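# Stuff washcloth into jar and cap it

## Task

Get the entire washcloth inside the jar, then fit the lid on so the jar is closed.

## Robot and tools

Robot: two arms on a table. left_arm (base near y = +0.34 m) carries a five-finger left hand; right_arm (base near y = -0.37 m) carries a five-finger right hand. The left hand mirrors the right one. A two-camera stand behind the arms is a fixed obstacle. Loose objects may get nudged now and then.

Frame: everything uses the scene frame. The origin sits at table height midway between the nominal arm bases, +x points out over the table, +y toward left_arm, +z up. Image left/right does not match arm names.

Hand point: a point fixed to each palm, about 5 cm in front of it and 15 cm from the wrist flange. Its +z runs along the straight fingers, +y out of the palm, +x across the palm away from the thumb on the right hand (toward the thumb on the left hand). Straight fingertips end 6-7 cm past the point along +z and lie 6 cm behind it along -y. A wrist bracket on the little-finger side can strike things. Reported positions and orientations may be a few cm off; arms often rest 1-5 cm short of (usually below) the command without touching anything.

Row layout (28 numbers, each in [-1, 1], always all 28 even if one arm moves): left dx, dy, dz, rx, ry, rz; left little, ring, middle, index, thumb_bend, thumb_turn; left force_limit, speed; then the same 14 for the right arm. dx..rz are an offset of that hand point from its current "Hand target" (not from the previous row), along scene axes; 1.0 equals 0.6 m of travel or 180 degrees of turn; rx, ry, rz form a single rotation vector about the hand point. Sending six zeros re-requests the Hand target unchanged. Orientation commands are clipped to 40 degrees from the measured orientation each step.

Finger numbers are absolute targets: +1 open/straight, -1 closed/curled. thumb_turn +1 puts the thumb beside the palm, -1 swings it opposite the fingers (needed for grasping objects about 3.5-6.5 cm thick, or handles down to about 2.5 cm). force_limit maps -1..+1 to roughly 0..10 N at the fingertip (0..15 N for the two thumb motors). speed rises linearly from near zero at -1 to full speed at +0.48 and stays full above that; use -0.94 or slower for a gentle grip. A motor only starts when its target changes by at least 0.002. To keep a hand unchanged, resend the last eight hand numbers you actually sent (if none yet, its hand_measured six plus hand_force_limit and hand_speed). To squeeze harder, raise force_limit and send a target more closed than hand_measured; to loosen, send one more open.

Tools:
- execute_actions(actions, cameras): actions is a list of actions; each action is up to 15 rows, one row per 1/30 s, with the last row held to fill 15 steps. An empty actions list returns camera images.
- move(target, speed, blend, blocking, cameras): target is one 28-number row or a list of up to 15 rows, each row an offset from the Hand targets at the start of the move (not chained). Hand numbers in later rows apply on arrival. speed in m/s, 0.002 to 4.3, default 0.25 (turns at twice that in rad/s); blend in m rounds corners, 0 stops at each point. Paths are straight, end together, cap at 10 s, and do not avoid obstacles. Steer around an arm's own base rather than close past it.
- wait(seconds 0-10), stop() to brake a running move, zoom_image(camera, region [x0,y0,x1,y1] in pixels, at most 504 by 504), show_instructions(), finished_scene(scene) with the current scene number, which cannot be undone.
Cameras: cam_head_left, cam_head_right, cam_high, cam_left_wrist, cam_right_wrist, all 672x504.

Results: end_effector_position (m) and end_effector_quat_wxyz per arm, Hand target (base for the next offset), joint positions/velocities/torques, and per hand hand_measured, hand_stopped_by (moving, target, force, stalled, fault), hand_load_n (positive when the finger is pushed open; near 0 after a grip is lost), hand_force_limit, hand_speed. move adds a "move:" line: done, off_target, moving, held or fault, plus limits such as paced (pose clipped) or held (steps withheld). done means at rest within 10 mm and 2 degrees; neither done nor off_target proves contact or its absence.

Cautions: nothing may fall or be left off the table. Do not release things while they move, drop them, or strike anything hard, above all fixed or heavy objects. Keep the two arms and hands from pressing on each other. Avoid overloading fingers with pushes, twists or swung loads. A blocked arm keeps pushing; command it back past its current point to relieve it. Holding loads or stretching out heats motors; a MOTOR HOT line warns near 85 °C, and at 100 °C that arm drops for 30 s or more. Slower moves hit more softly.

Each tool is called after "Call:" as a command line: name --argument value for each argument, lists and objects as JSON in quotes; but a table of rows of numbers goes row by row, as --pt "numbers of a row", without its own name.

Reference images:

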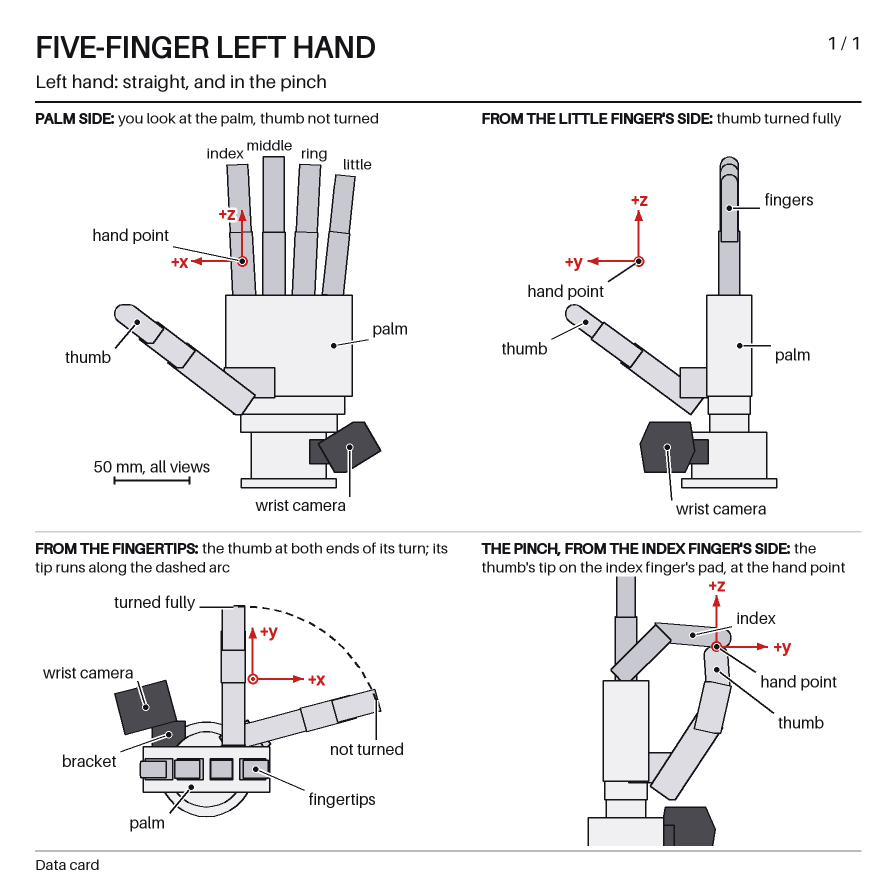

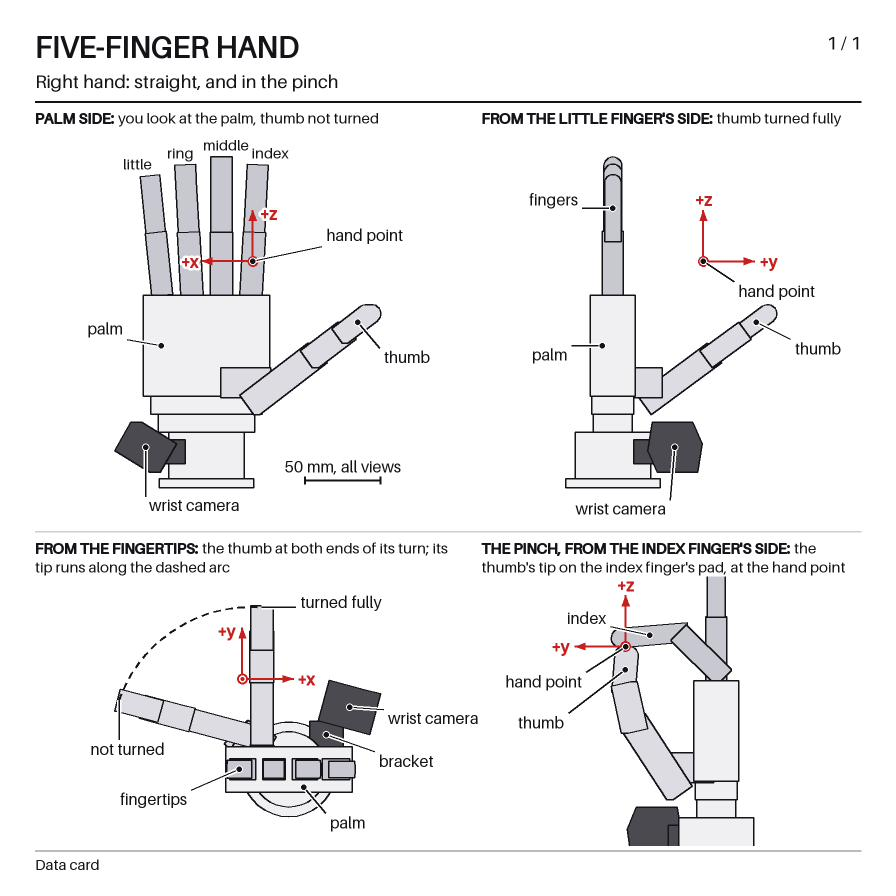

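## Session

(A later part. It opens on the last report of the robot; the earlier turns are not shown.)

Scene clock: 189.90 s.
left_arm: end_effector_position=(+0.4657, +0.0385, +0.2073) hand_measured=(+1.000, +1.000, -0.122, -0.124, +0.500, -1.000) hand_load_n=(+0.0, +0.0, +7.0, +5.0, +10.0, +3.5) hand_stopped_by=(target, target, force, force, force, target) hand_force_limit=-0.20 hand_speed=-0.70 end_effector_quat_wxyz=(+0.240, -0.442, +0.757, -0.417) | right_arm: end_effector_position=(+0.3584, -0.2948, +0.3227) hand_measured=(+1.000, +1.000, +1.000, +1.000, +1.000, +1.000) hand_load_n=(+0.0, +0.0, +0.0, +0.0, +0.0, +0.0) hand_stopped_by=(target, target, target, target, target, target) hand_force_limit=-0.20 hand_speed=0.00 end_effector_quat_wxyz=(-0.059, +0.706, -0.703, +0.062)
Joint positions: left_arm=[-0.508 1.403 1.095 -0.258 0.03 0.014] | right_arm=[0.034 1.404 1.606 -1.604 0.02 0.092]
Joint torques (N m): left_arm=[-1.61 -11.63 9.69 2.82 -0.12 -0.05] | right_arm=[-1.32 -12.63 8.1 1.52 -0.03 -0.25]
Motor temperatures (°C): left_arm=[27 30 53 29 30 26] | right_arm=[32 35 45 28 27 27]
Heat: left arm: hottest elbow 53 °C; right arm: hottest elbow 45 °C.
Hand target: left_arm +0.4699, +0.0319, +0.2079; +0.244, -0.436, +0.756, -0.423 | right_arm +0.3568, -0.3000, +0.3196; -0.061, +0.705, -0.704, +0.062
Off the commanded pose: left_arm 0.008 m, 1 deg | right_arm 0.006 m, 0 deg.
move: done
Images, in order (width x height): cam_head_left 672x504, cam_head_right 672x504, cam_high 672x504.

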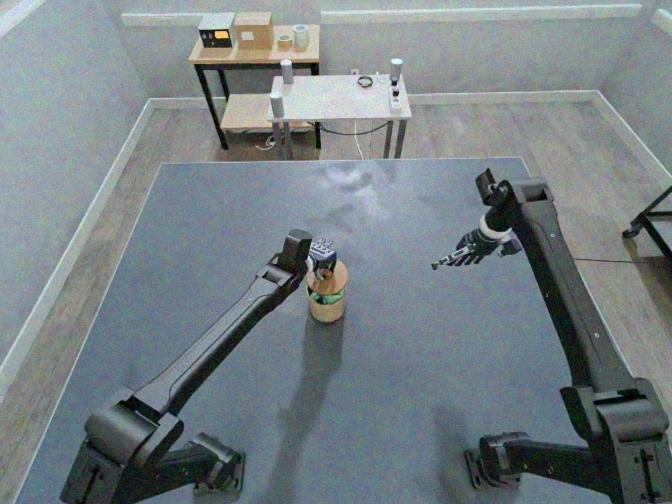

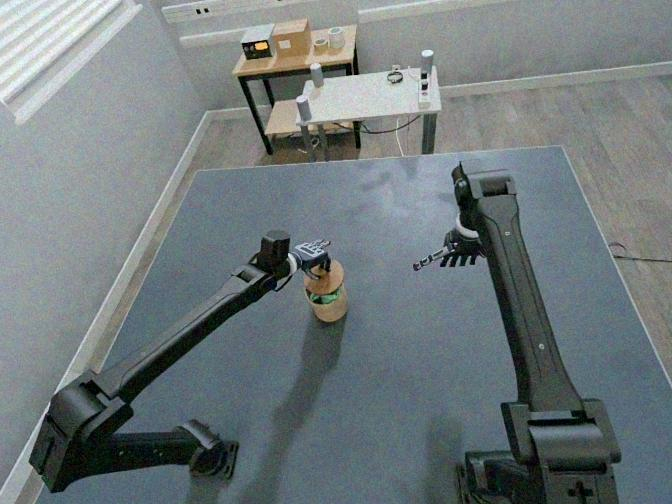

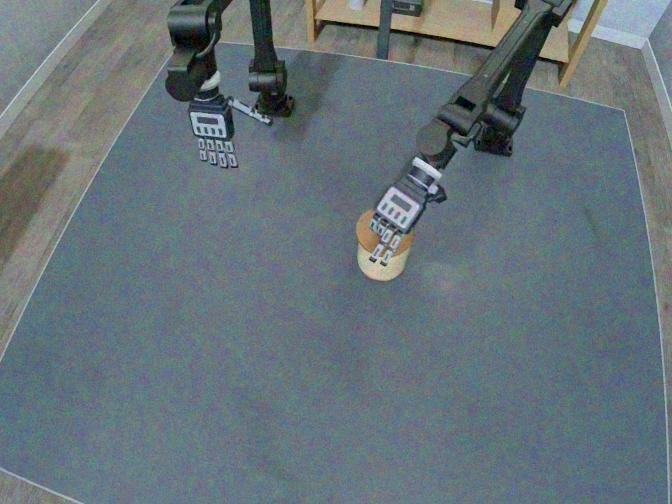

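Call:
move --target '[-0.0292, 0.0083, -0.015, 0.0069, 0.012, 0, 1, 1, -0.6, -0.6, 0.1, -1, -0.2, -0.7, 0, 0, 0, 0, 0, 0, 1, 1, 1, 1, 1, 1, -0.2, 0]' --speed 0.05 --cameras '["cam_head_left", "cam_head_right", "cam_high"]'

Call:
zoom_image --camera "cam_head_left" --region '[296, 250, 356, 325]'

Call:
zoom_image --camera "cam_head_right" --region '[296, 250, 356, 325]'

Call:
zoom_image --camera "cam_high" --region '[350, 200, 430, 285]'

Scene clock: 199.50 s.
left_arm: end_effector_position=(+0.4542, +0.0405, +0.1905) hand_measured=(+1.000, +1.000, -0.122, -0.124, +0.500, -1.000) hand_load_n=(+0.0, +0.0, +7.0, +4.5, +10.0, +3.0) hand_stopped_by=(target, target, force, force, force, target) hand_force_limit=-0.20 hand_speed=-0.70 end_effector_quat_wxyz=(+0.232, -0.445, +0.766, -0.401) | right_arm: end_effector_position=(+0.3584, -0.2948, +0.3227) hand_measured=(+1.000, +1.000, +1.000, +1.000, +1.000, +1.000) hand_load_n=(+0.0, +0.0, +0.0, +0.0, +0.0, +0.0) hand_stopped_by=(target, target, target, target, target, target) hand_force_limit=-0.20 hand_speed=0.00 end_effector_quat_wxyz=(-0.059, +0.706, -0.703, +0.062)
Joint positions: left_arm=[-0.517 1.403 1.069 -0.273 0.022 0.014] | right_arm=[0.034 1.404 1.606 -1.604 0.02 0.092]
Joint torques (N m): left_arm=[-1.61 -13.63 9.58 1.72 -0.14 -0.1] | right_arm=[-1.32 -12.63 8.12 1.52 -0.03 -0.25]
Heat: left arm: hottest elbow 53 °C; right arm: hottest elbow 45 °C.
Hand target: left_arm +0.4523, +0.0370, +0.1987; +0.234, -0.442, +0.765, -0.406 | right_arm +0.3568, -0.3000, +0.3196; -0.061, +0.705, -0.704, +0.062
Off the commanded pose: left_arm 0.009 m, 1 deg | right_arm 0.006 m, 0 deg.
move: done
Images, in order (width x height): cam_head_left 672x504, cam_head_right 672x504, cam_high 672x504.

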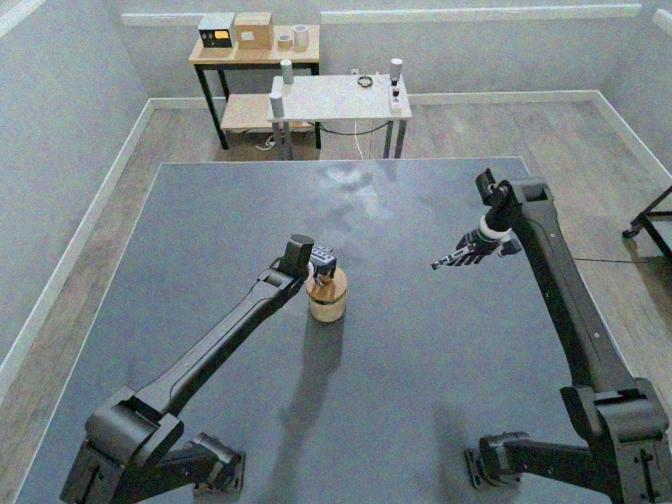

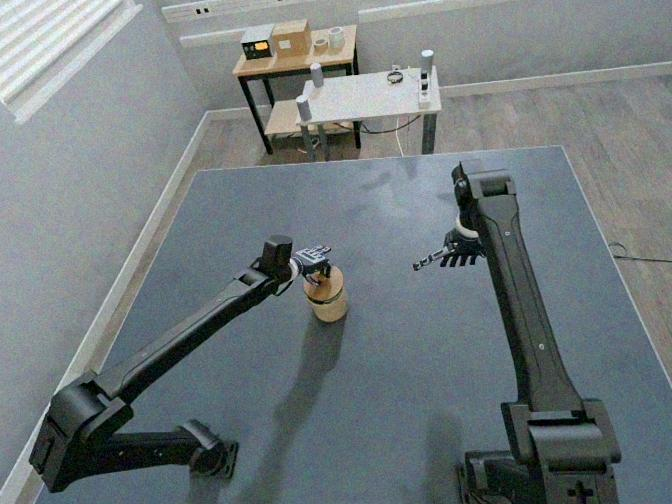

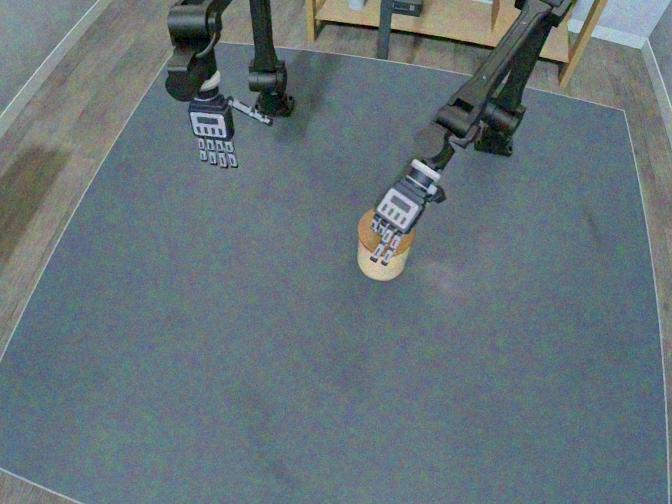

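Scaled by 6.720 from the camera's 672x504 image, which has a finer 960x720 frame.

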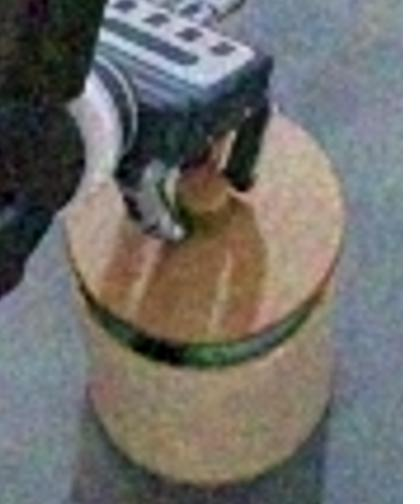

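Scaled by 6.720 from the camera's 672x504 image, which has a finer 960x720 frame.

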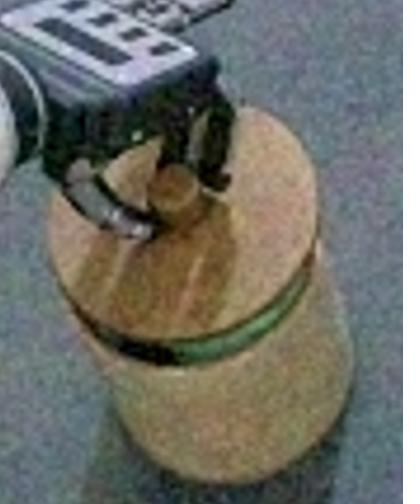

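Scaled by 5.929 from the camera's 672x504 image, which has a finer 960x720 frame.

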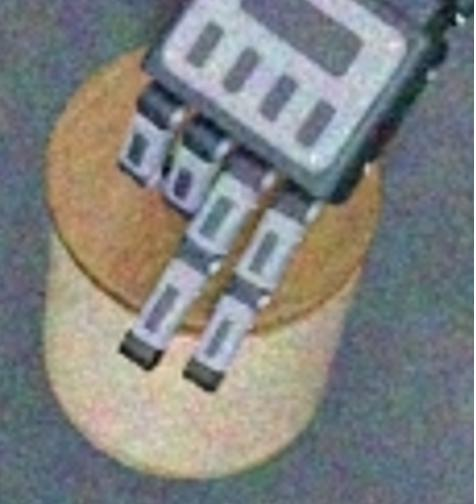

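Call:
move --target '[-0.0142, 0.0042, 0.004, 0, 0, 0, 1, 1, -0.6, -0.6, 0.1, -1, -0.2, -0.7, 0, 0, 0, 0, 0, 0, 1, 1, 1, 1, 1, 1, -0.2, 0]' --speed 0.05 --cameras '["cam_head_left", "cam_head_right", "cam_high", "cam_left_wrist"]'

Call:
zoom_image --camera "cam_head_left" --region '[296, 250, 356, 325]'

Call:
zoom_image --camera "cam_head_right" --region '[296, 250, 356, 325]'

Call:
zoom_image --camera "cam_high" --region '[350, 200, 430, 285]'

Scene clock: 216.27 s.
left_arm: end_effector_position=(+0.4466, +0.0429, +0.1903) hand_measured=(+1.000, +1.000, -0.122, -0.124, +0.500, -1.000) hand_load_n=(+0.0, +0.0, +7.0, +4.5, +10.0, +3.0) hand_stopped_by=(target, target, force, force, force, target) hand_force_limit=-0.20 hand_speed=-0.70 end_effector_quat_wxyz=(+0.232, -0.445, +0.768, -0.399) | right_arm: end_effector_position=(+0.3584, -0.2948, +0.3227) hand_measured=(+1.000, +1.000, +1.000, +1.000, +1.000, +1.000) hand_load_n=(+0.0, +0.0, +0.0, +0.0, +0.0, +0.0) hand_stopped_by=(target, target, target, target, target, target) hand_force_limit=-0.20 hand_speed=0.00 end_effector_quat_wxyz=(-0.059, +0.706, -0.703, +0.062)
Joint positions: left_arm=[-0.521 1.385 1.053 -0.28 0.019 0.014] | right_arm=[0.034 1.404 1.606 -1.604 0.02 0.092]
Joint torques (N m): left_arm=[-1.67 -13.86 9.62 1.68 -0.15 -0.12] | right_arm=[-1.32 -12.63 8.09 1.52 -0.03 -0.25]
Heat: left arm: hottest elbow 51 °C; right arm: hottest elbow 45 °C.
Hand target: left_arm +0.4438, +0.0396, +0.2011; +0.234, -0.442, +0.765, -0.406 | right_arm +0.3568, -0.3000, +0.3196; -0.061, +0.705, -0.704, +0.062
Off the commanded pose: left_arm 0.012 m, 1 deg | right_arm 0.006 m, 0 deg.
move: off_target (left_arm)
camera_calibration:
cam_left_wrist: T_world_to_cam=[[0.306416, -0.507297, 0.805456, -0.272312], [-0.907948, -0.409902, 0.0872399, 0.404602], [0.285902, -0.758043, -0.5862, 0.133626], [0, 0, 0, 1]] pos_world=[0.412594, 0.128999, 0.262369]
Images, in order (width x height): cam_head_left 672x504, cam_head_right 672x504, cam_high 672x504, cam_left_wrist 672x504.

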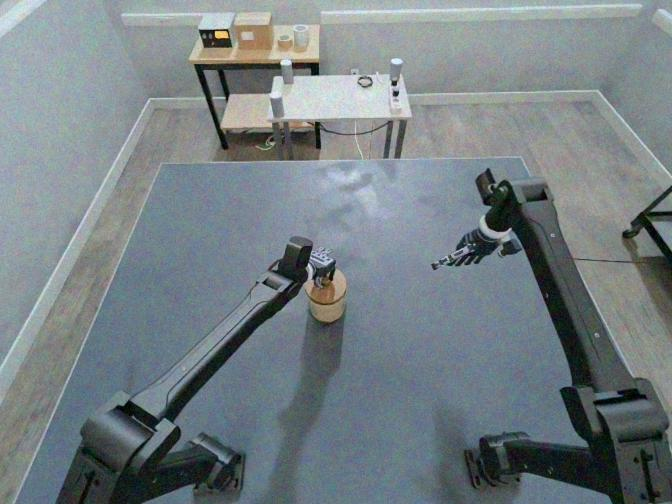

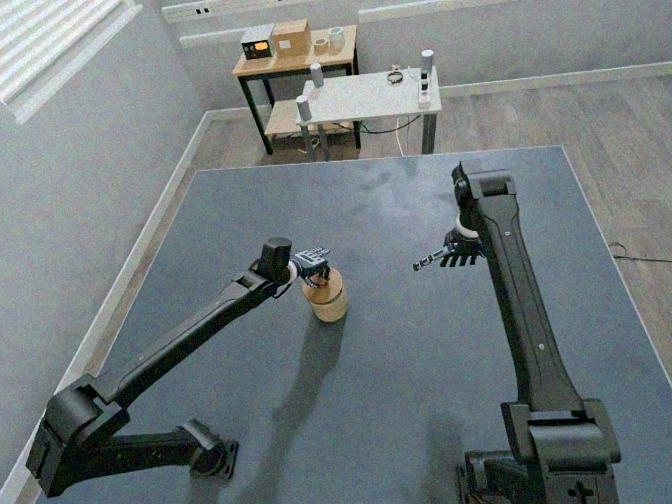

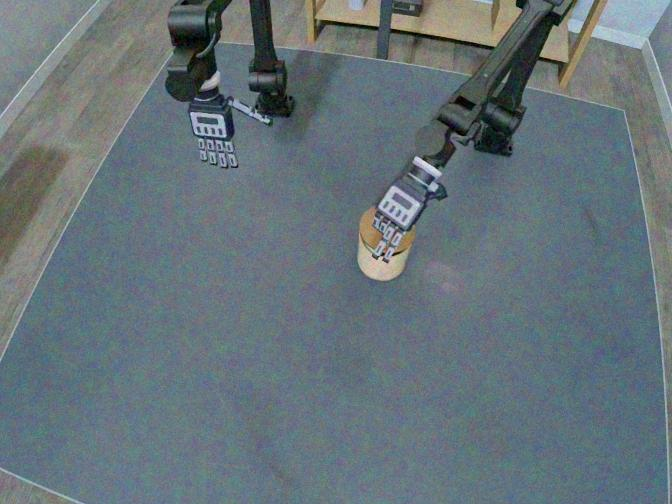

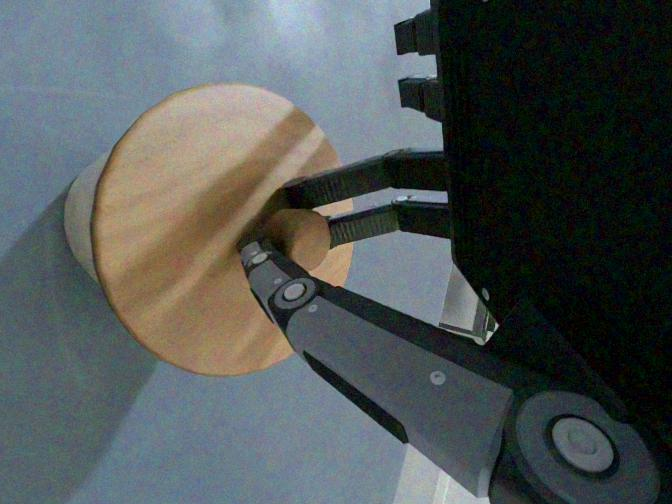

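Scaled by 6.720 from the camera's 672x504 image, which has a finer 960x720 frame.

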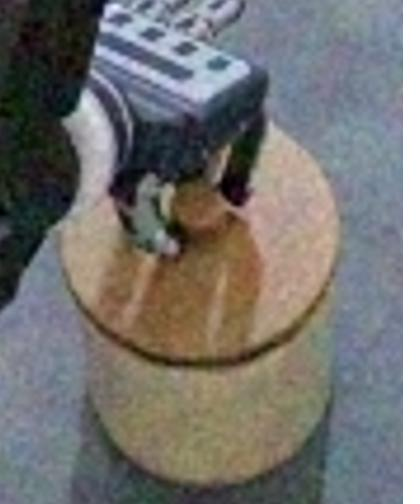

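Scaled by 6.720 from the camera's 672x504 image, which has a finer 960x720 frame.

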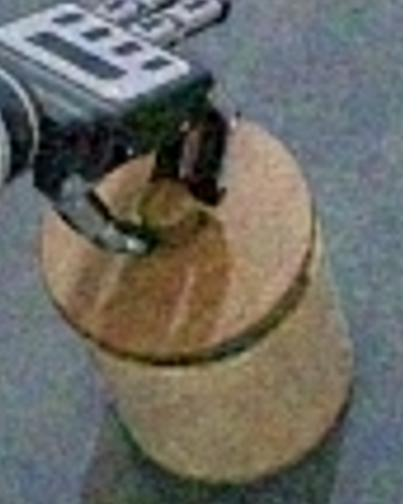

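Scaled by 5.929 from the camera's 672x504 image, which has a finer 960x720 frame.

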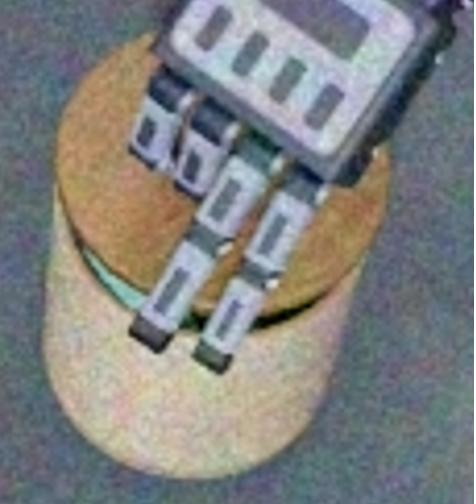

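Call:
move --target '[0.0025, 0, -0.02, 0, 0, 0, 1, 1, -0.6, -0.6, 0.1, -1, -0.2, -0.7, 0, 0, 0, 0, 0, 0, 1, 1, 1, 1, 1, 1, -0.2, 0]' --speed 0.05 --cameras '["cam_head_left", "cam_head_right", "cam_high", "cam_left_wrist"]'

Call:
zoom_image --camera "cam_head_left" --region '[296, 250, 356, 325]'

Call:
zoom_image --camera "cam_head_right" --region '[296, 250, 356, 325]'

Call:
zoom_image --camera "cam_high" --region '[350, 200, 430, 285]'

Scene clock: 223.53 s.
left_arm: end_effector_position=(+0.4424, +0.0452, +0.1814) hand_measured=(+1.000, +1.000, -0.122, -0.124, +0.500, -1.000) hand_load_n=(+0.0, +0.0, +7.0, +4.5, +10.0, +3.0) hand_stopped_by=(target, target, force, force, force, target) hand_force_limit=-0.20 hand_speed=-0.70 end_effector_quat_wxyz=(+0.229, -0.446, +0.770, -0.395) | right_arm: end_effector_position=(+0.3584, -0.2948, +0.3227) hand_measured=(+1.000, +1.000, +1.000, +1.000, +1.000, +1.000) hand_load_n=(+0.0, +0.0, +0.0, +0.0, +0.0, -0.5) hand_stopped_by=(target, target, target, target, target, target) hand_force_limit=-0.20 hand_speed=0.00 end_effector_quat_wxyz=(-0.059, +0.706, -0.703, +0.062)
Joint positions: left_arm=[-0.521 1.385 1.034 -0.272 0.019 0.014] | right_arm=[0.034 1.404 1.606 -1.604 0.02 0.092]
Joint torques (N m): left_arm=[-1.61 -12.69 9.4 2.7 -0.1 -0.11] | right_arm=[-1.32 -12.63 8.1 1.52 -0.03 -0.25]
Heat: left arm: hottest elbow 51 °C; right arm: hottest elbow 45 °C.
Hand target: left_arm +0.4453, +0.0396, +0.1892; +0.234, -0.442, +0.765, -0.406 | right_arm +0.3568, -0.3000, +0.3196; -0.061, +0.705, -0.704, +0.062
Off the commanded pose: left_arm 0.010 m, 2 deg | right_arm 0.006 m, 0 deg.
move: done
camera_calibration:
cam_left_wrist: T_world_to_cam=[[0.314496, -0.511673, 0.799552, -0.265145], [-0.907015, -0.410451, 0.0940981, 0.400899], [0.280029, -0.754799, -0.59318, 0.135023], [0, 0, 0, 1]] pos_world=[0.409198, 0.130797, 0.254366]
Images, in order (width x height): cam_head_left 672x504, cam_head_right 672x504, cam_high 672x504, cam_left_wrist 672x504.

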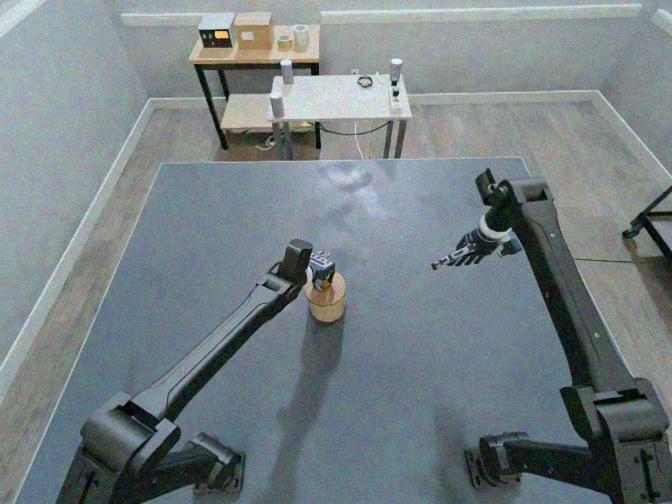

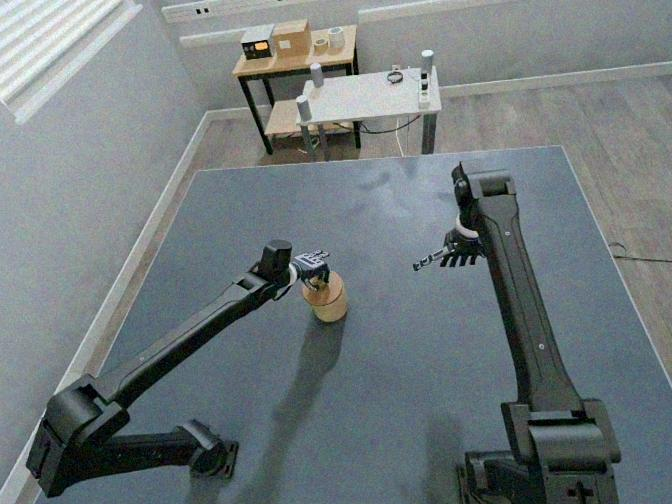

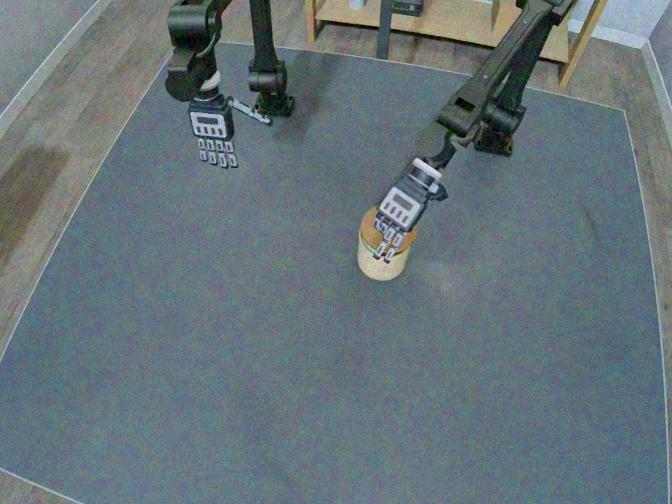

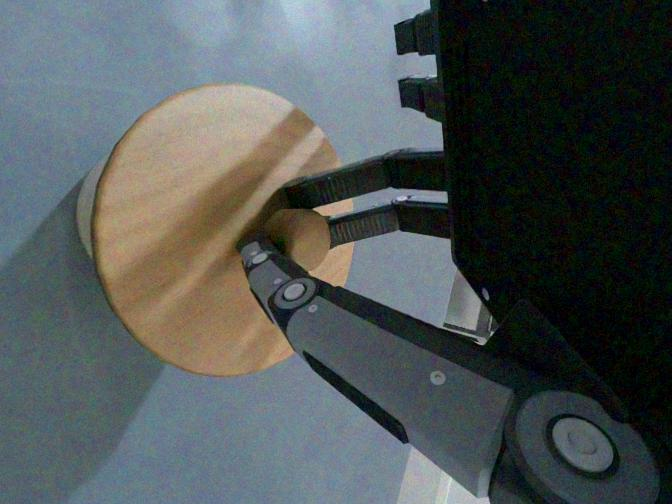

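Scaled by 6.720 from the camera's 672x504 image, which has a finer 960x720 frame.

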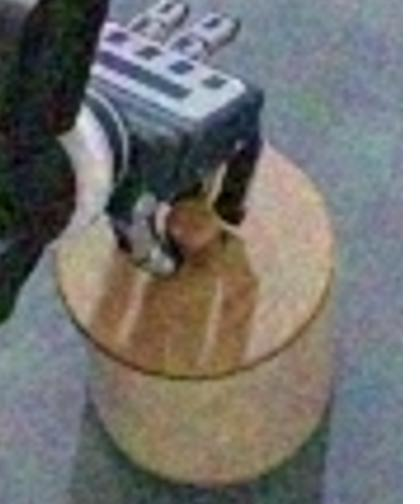

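Scaled by 6.720 from the camera's 672x504 image, which has a finer 960x720 frame.

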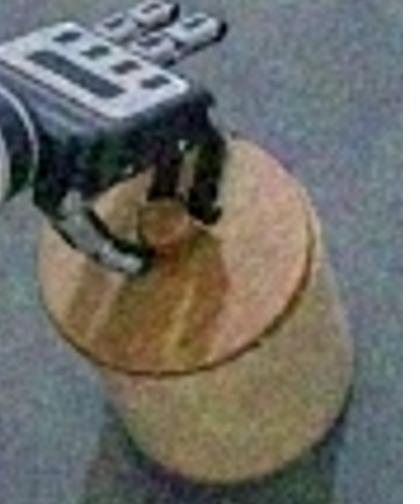

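Scaled by 5.929 from the camera's 672x504 image, which has a finer 960x720 frame.

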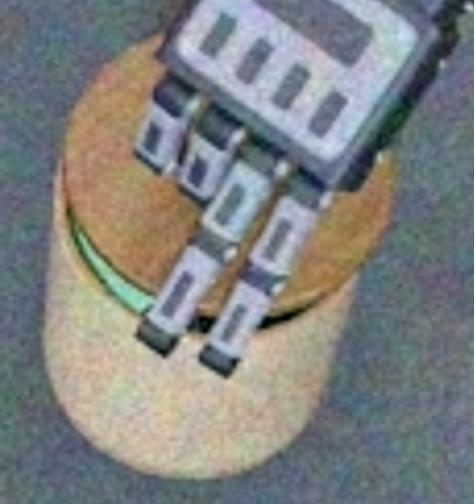

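Call:
move --target '[0.0133, -0.005, 0.005, 0.001, 0.002, 0, 1, 1, -0.6, -0.6, 0.1, -1, -0.2, -0.7, 0, 0, 0, 0, 0, 0, 1, 1, 1, 1, 1, 1, -0.2, 0]' --speed 0.05 --cameras '["cam_head_left", "cam_head_right", "cam_high"]'

Call:
zoom_image --camera "cam_head_left" --region '[296, 250, 356, 325]'

Call:
zoom_image --camera "cam_high" --region '[350, 200, 430, 285]'

Scene clock: 228.57 s.
left_arm: end_effector_position=(+0.4425, +0.0451, +0.1798) hand_measured=(+1.000, +1.000, -0.122, -0.124, +0.500, -1.000) hand_load_n=(+0.0, +0.0, +7.0, +5.0, +10.0, +3.0) hand_stopped_by=(target, target, force, force, force, target) hand_force_limit=-0.20 hand_speed=-0.70 end_effector_quat_wxyz=(+0.229, -0.447, +0.770, -0.393) | right_arm: end_effector_position=(+0.3584, -0.2948, +0.3227) hand_measured=(+1.000, +1.000, +1.000, +1.000, +1.000, +1.000) hand_load_n=(+0.0, +0.0, +0.0, +0.5, +0.0, +0.0) hand_stopped_by=(target, target, target, target, target, target) hand_force_limit=-0.20 hand_speed=0.00 end_effector_quat_wxyz=(-0.059, +0.706, -0.703, +0.062)
Joint positions: left_arm=[-0.521 1.388 1.034 -0.272 0.019 0.014] | right_arm=[0.034 1.404 1.606 -1.604 0.02 0.092]
Joint torques (N m): left_arm=[-1.61 -11.46 11.88 1.99 0.01 -0.12] | right_arm=[-1.32 -12.63 8.1 1.52 -0.03 -0.25]
Heat: left arm: hottest elbow 50 °C; right arm: hottest elbow 44 °C.
Hand target: left_arm +0.4533, +0.0366, +0.1922; +0.232, -0.443, +0.766, -0.404 | right_arm +0.3568, -0.3000, +0.3196; -0.061, +0.705, -0.704, +0.062
Off the commanded pose: left_arm 0.018 m, 1 deg | right_arm 0.006 m, 0 deg.
move: off_target (left_arm)
Images, in order (width x height): cam_head_left 672x504, cam_head_right 672x504, cam_high 672x504.

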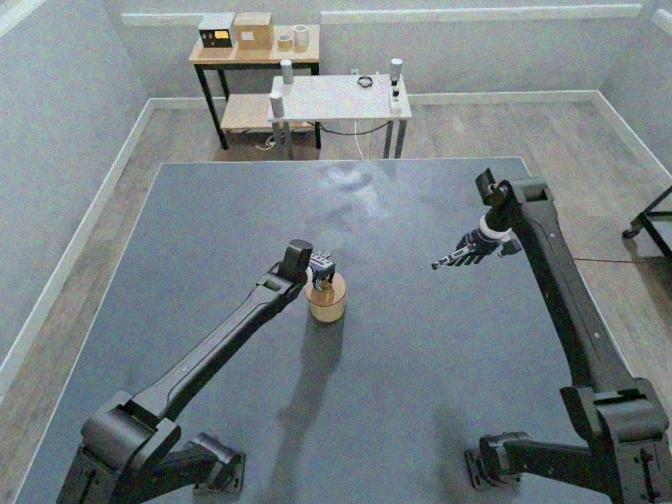

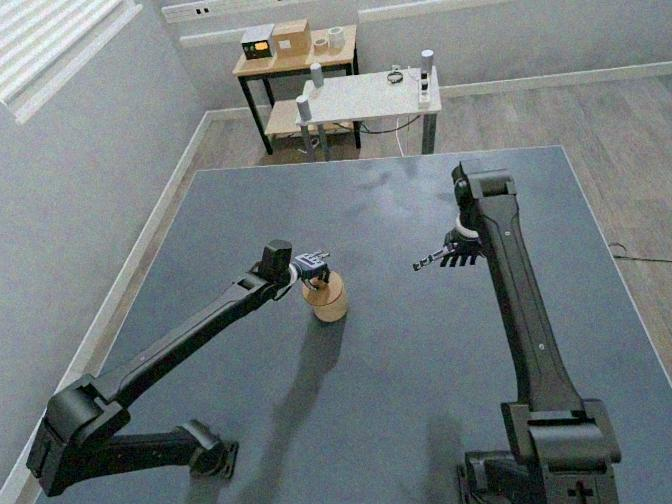

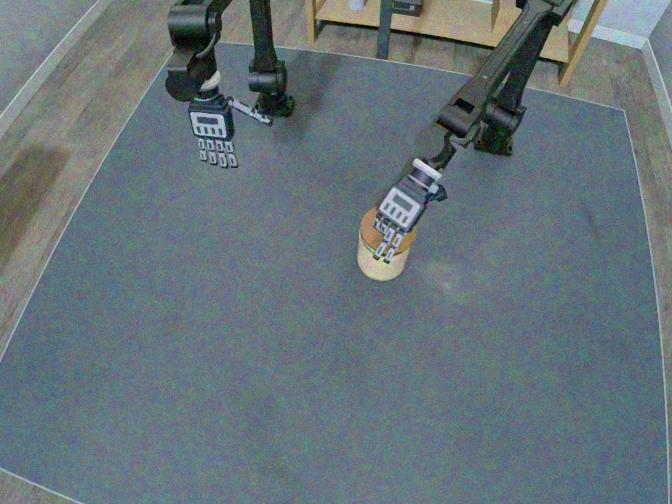

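Scaled by 6.720 from the camera's 672x504 image, which has a finer 960x720 frame.

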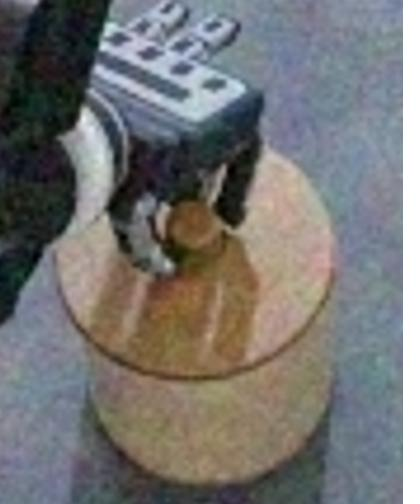

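Scaled by 5.929 from the camera's 672x504 image, which has a finer 960x720 frame.

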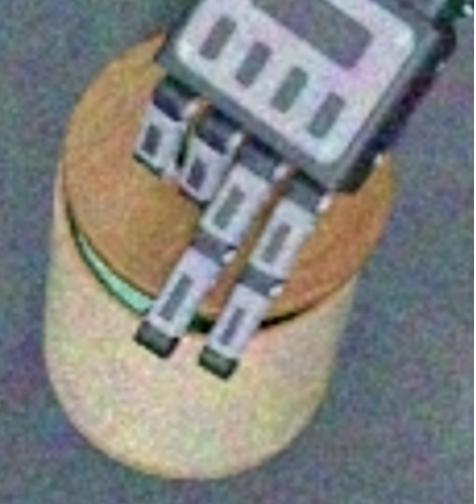

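Call:
move --pt "0.0328 -0.0077 0.05 0 0 0 1 1 -0.6 -0.6 0.1 -1 -0.2 -0.7 0 0 0 0 0 0 1 1 1 1 1 1 -0.2 0" --pt "-0.0055 0.0015 0.0063 0 0 0 1 1 -0.6 -0.6 0.1 -1 -0.2 -0.7 0 0 0 0 0 0 1 1 1 1 1 1 -0.2 0" --speed 0.05 --cameras '["cam_head_left", "cam_head_right", "cam_high"]'

Call:
zoom_image --camera "cam_head_left" --region '[296, 250, 356, 325]'

Call:
zoom_image --camera "cam_high" --region '[350, 200, 430, 285]'

Scene clock: 241.63 s.
left_arm: end_effector_position=(+0.4474, +0.0427, +0.1810) hand_measured=(+1.000, +1.000, -0.122, -0.124, +0.500, -1.000) hand_load_n=(+0.0, +0.0, +7.0, +5.0, +10.0, +3.0) hand_stopped_by=(target, target, force, force, force, target) hand_force_limit=-0.20 hand_speed=-0.70 end_effector_quat_wxyz=(+0.224, -0.449, +0.774, -0.387) | right_arm: end_effector_position=(+0.3584, -0.2948, +0.3227) hand_measured=(+1.000, +1.000, +1.000, +1.000, +1.000, +1.000) hand_load_n=(+0.0, +0.0, +0.0, +0.0, +0.0, +0.0) hand_stopped_by=(target, target, target, target, target, target) hand_force_limit=-0.20 hand_speed=0.00 end_effector_quat_wxyz=(-0.059, +0.706, -0.703, +0.062)
Joint positions: left_arm=[-0.519 1.407 1.065 -0.301 0.021 0.014] | right_arm=[0.034 1.404 1.606 -1.604 0.02 0.092]
Joint torques (N m): left_arm=[-1.73 -14.21 9.48 2.69 -0.11 -0.1] | right_arm=[-1.32 -12.63 8.12 1.52 -0.03 -0.25]
Heat: left arm: hottest elbow 51 °C; right arm: hottest elbow 44 °C.
Hand target: left_arm +0.4499, +0.0373, +0.1959; +0.232, -0.442, +0.766, -0.404 | right_arm +0.3568, -0.3000, +0.3196; -0.061, +0.705, -0.704, +0.062
Off the commanded pose: left_arm 0.016 m, 2 deg | right_arm 0.006 m, 0 deg.
move: off_target (left_arm)
Images, in order (width x height): cam_head_left 672x504, cam_head_right 672x504, cam_high 672x504.

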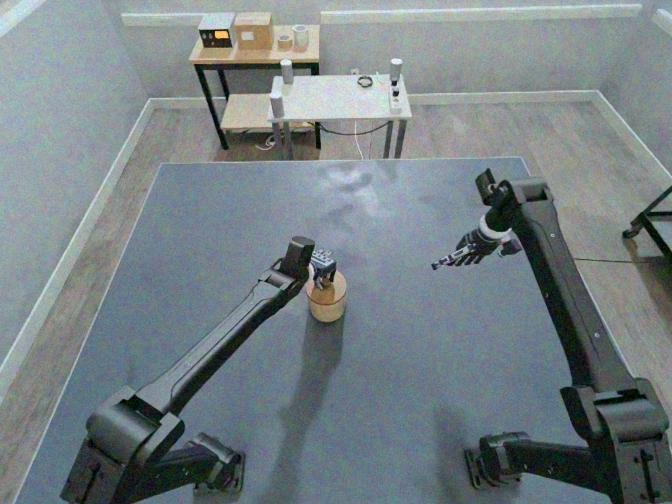

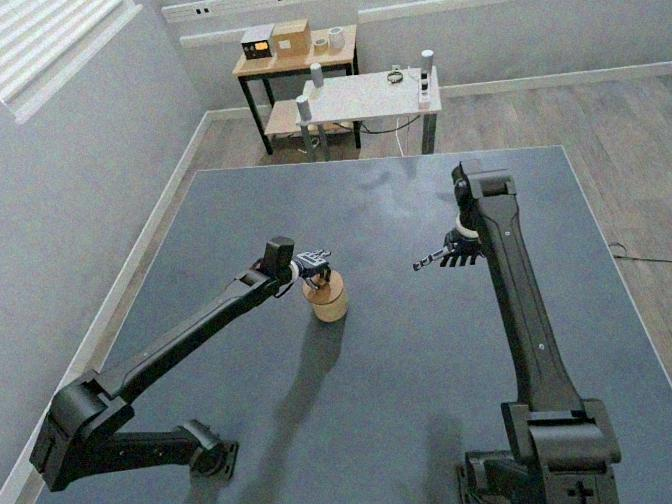

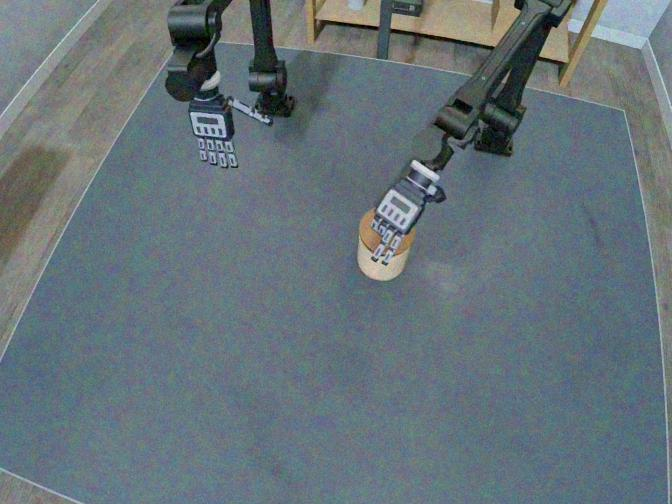

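Scaled by 6.720 from the camera's 672x504 image, which has a finer 960x720 frame.

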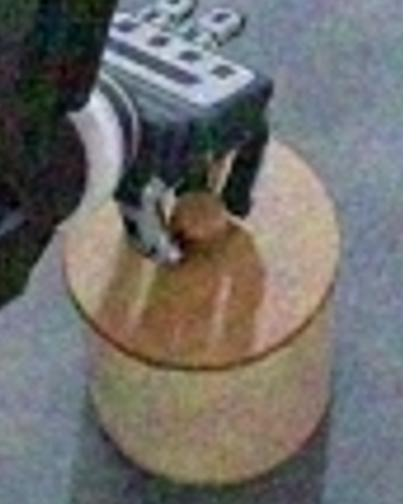

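Scaled by 5.929 from the camera's 672x504 image, which has a finer 960x720 frame.

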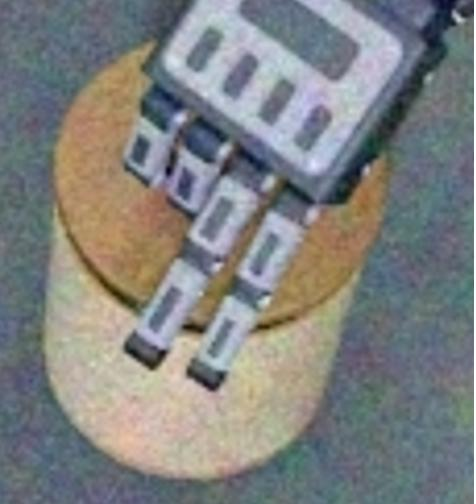

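Call:
move --target '[0.006, -0.001, -0.018, -0.0055, -0.0095, 0, 1, 1, -0.6, -0.6, 0.1, -1, -0.2, -0.7, 0, 0, 0, 0, 0, 0, 1, 1, 1, 1, 1, 1, -0.2, 0]' --speed 0.05 --cameras '["cam_head_left", "cam_head_right", "cam_high", "cam_left_wrist"]'

Call:
zoom_image --camera "cam_head_left" --region '[296, 250, 356, 325]'

Call:
zoom_image --camera "cam_high" --region '[350, 200, 430, 285]'

Scene clock: 246.60 s.
left_arm: end_effector_position=(+0.4500, +0.0413, +0.1742) hand_measured=(+1.000, +1.000, -0.122, -0.124, +0.500, -1.000) hand_load_n=(+0.0, +0.0, +7.0, +4.0, +10.0, +2.5) hand_stopped_by=(target, target, force, force, force, target) hand_force_limit=-0.20 hand_speed=-0.70 end_effector_quat_wxyz=(+0.233, -0.444, +0.766, -0.403) | right_arm: end_effector_position=(+0.3584, -0.2948, +0.3227) hand_measured=(+1.000, +1.000, +1.000, +1.000, +1.000, +1.000) hand_load_n=(+0.0, +0.0, +0.0, +0.0, +0.0, +0.0) hand_stopped_by=(target, target, target, target, target, target) hand_force_limit=-0.20 hand_speed=0.00 end_effector_quat_wxyz=(-0.059, +0.706, -0.703, +0.062)
Joint positions: left_arm=[-0.519 1.407 1.026 -0.221 0.021 0.014] | right_arm=[0.034 1.404 1.606 -1.604 0.02 0.092]
Joint torques (N m): left_arm=[-1.38 -13.57 9.36 2.8 -0.01 -0.1] | right_arm=[-1.32 -12.63 8.1 1.52 -0.02 -0.25]
Heat: left arm: hottest elbow 51 °C; right arm: hottest elbow 44 °C.
Hand target: left_arm +0.4535, +0.0367, +0.1851; +0.240, -0.438, +0.759, -0.417 | right_arm +0.3568, -0.3000, +0.3196; -0.061, +0.705, -0.704, +0.062
Off the commanded pose: left_arm 0.012 m, 2 deg | right_arm 0.006 m, 0 deg.
move: off_target (left_arm)
camera_calibration:
cam_left_wrist: T_world_to_cam=[[0.300293, -0.50322, 0.810305, -0.259524], [-0.908843, -0.408812, 0.0829273, 0.40955], [0.289532, -0.761343, -0.580111, 0.119353], [0, 0, 0, 1]] pos_world=[0.415593, 0.1277, 0.245569]
Images, in order (width x height): cam_head_left 672x504, cam_head_right 672x504, cam_high 672x504, cam_left_wrist 672x504.

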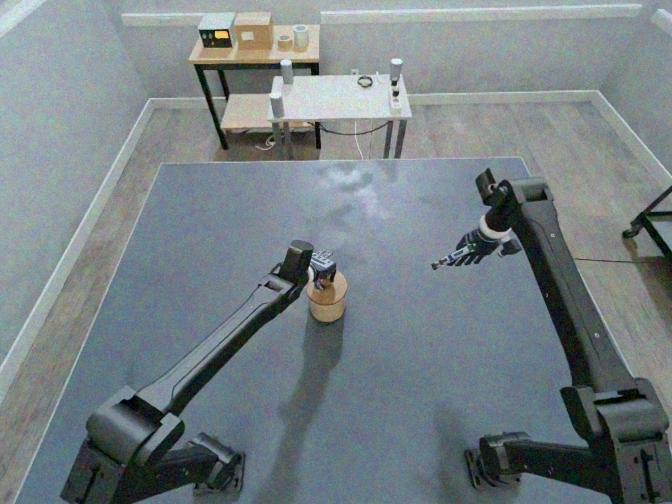

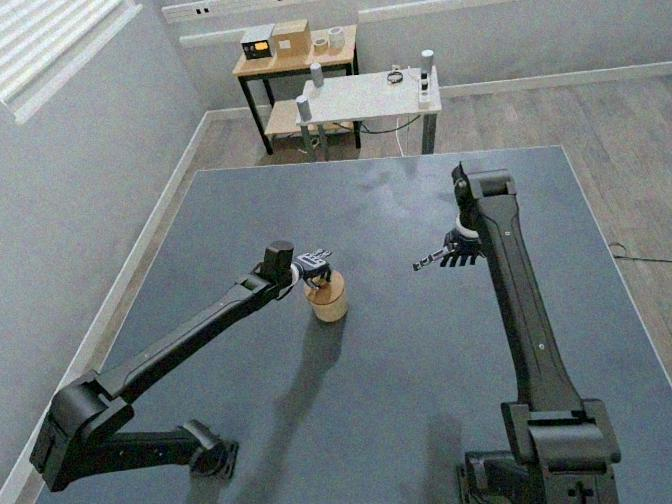

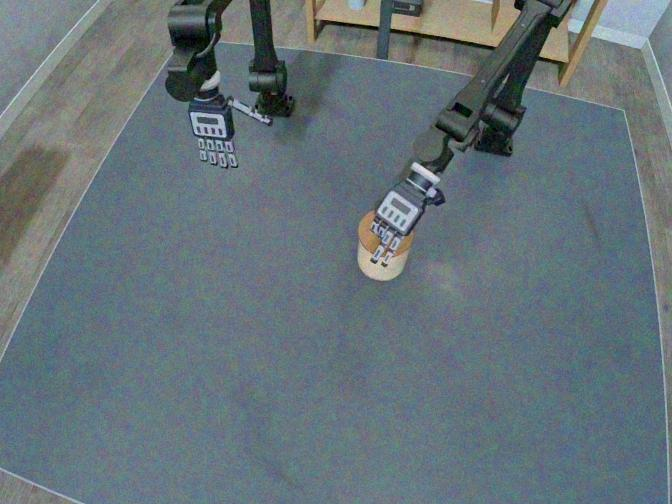

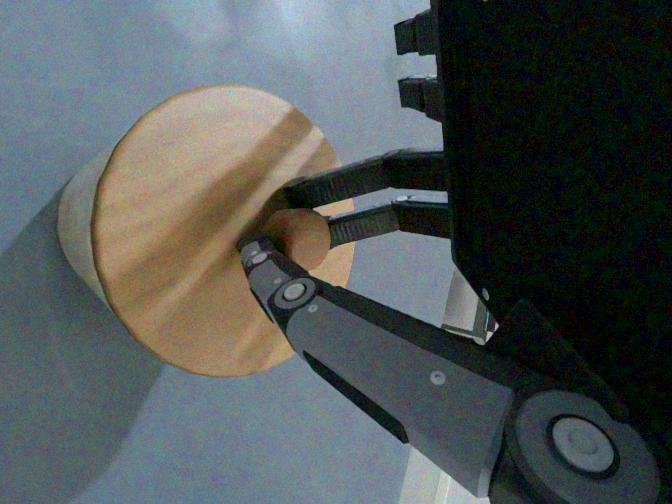

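Scaled by 6.720 from the camera's 672x504 image, which has a finer 960x720 frame.

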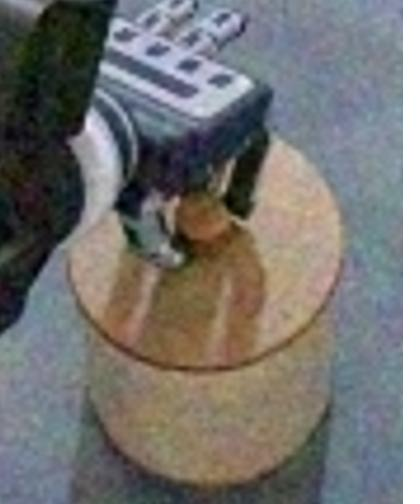

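Scaled by 5.929 from the camera's 672x504 image, which has a finer 960x720 frame.

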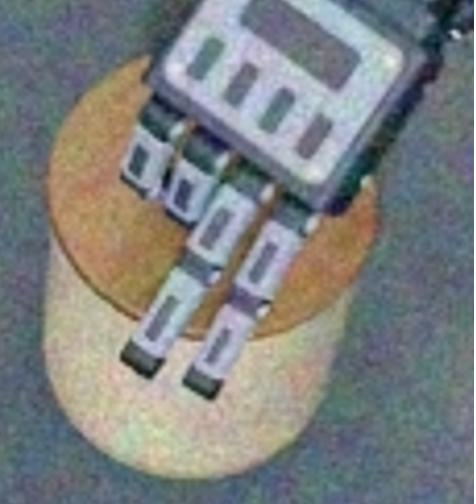

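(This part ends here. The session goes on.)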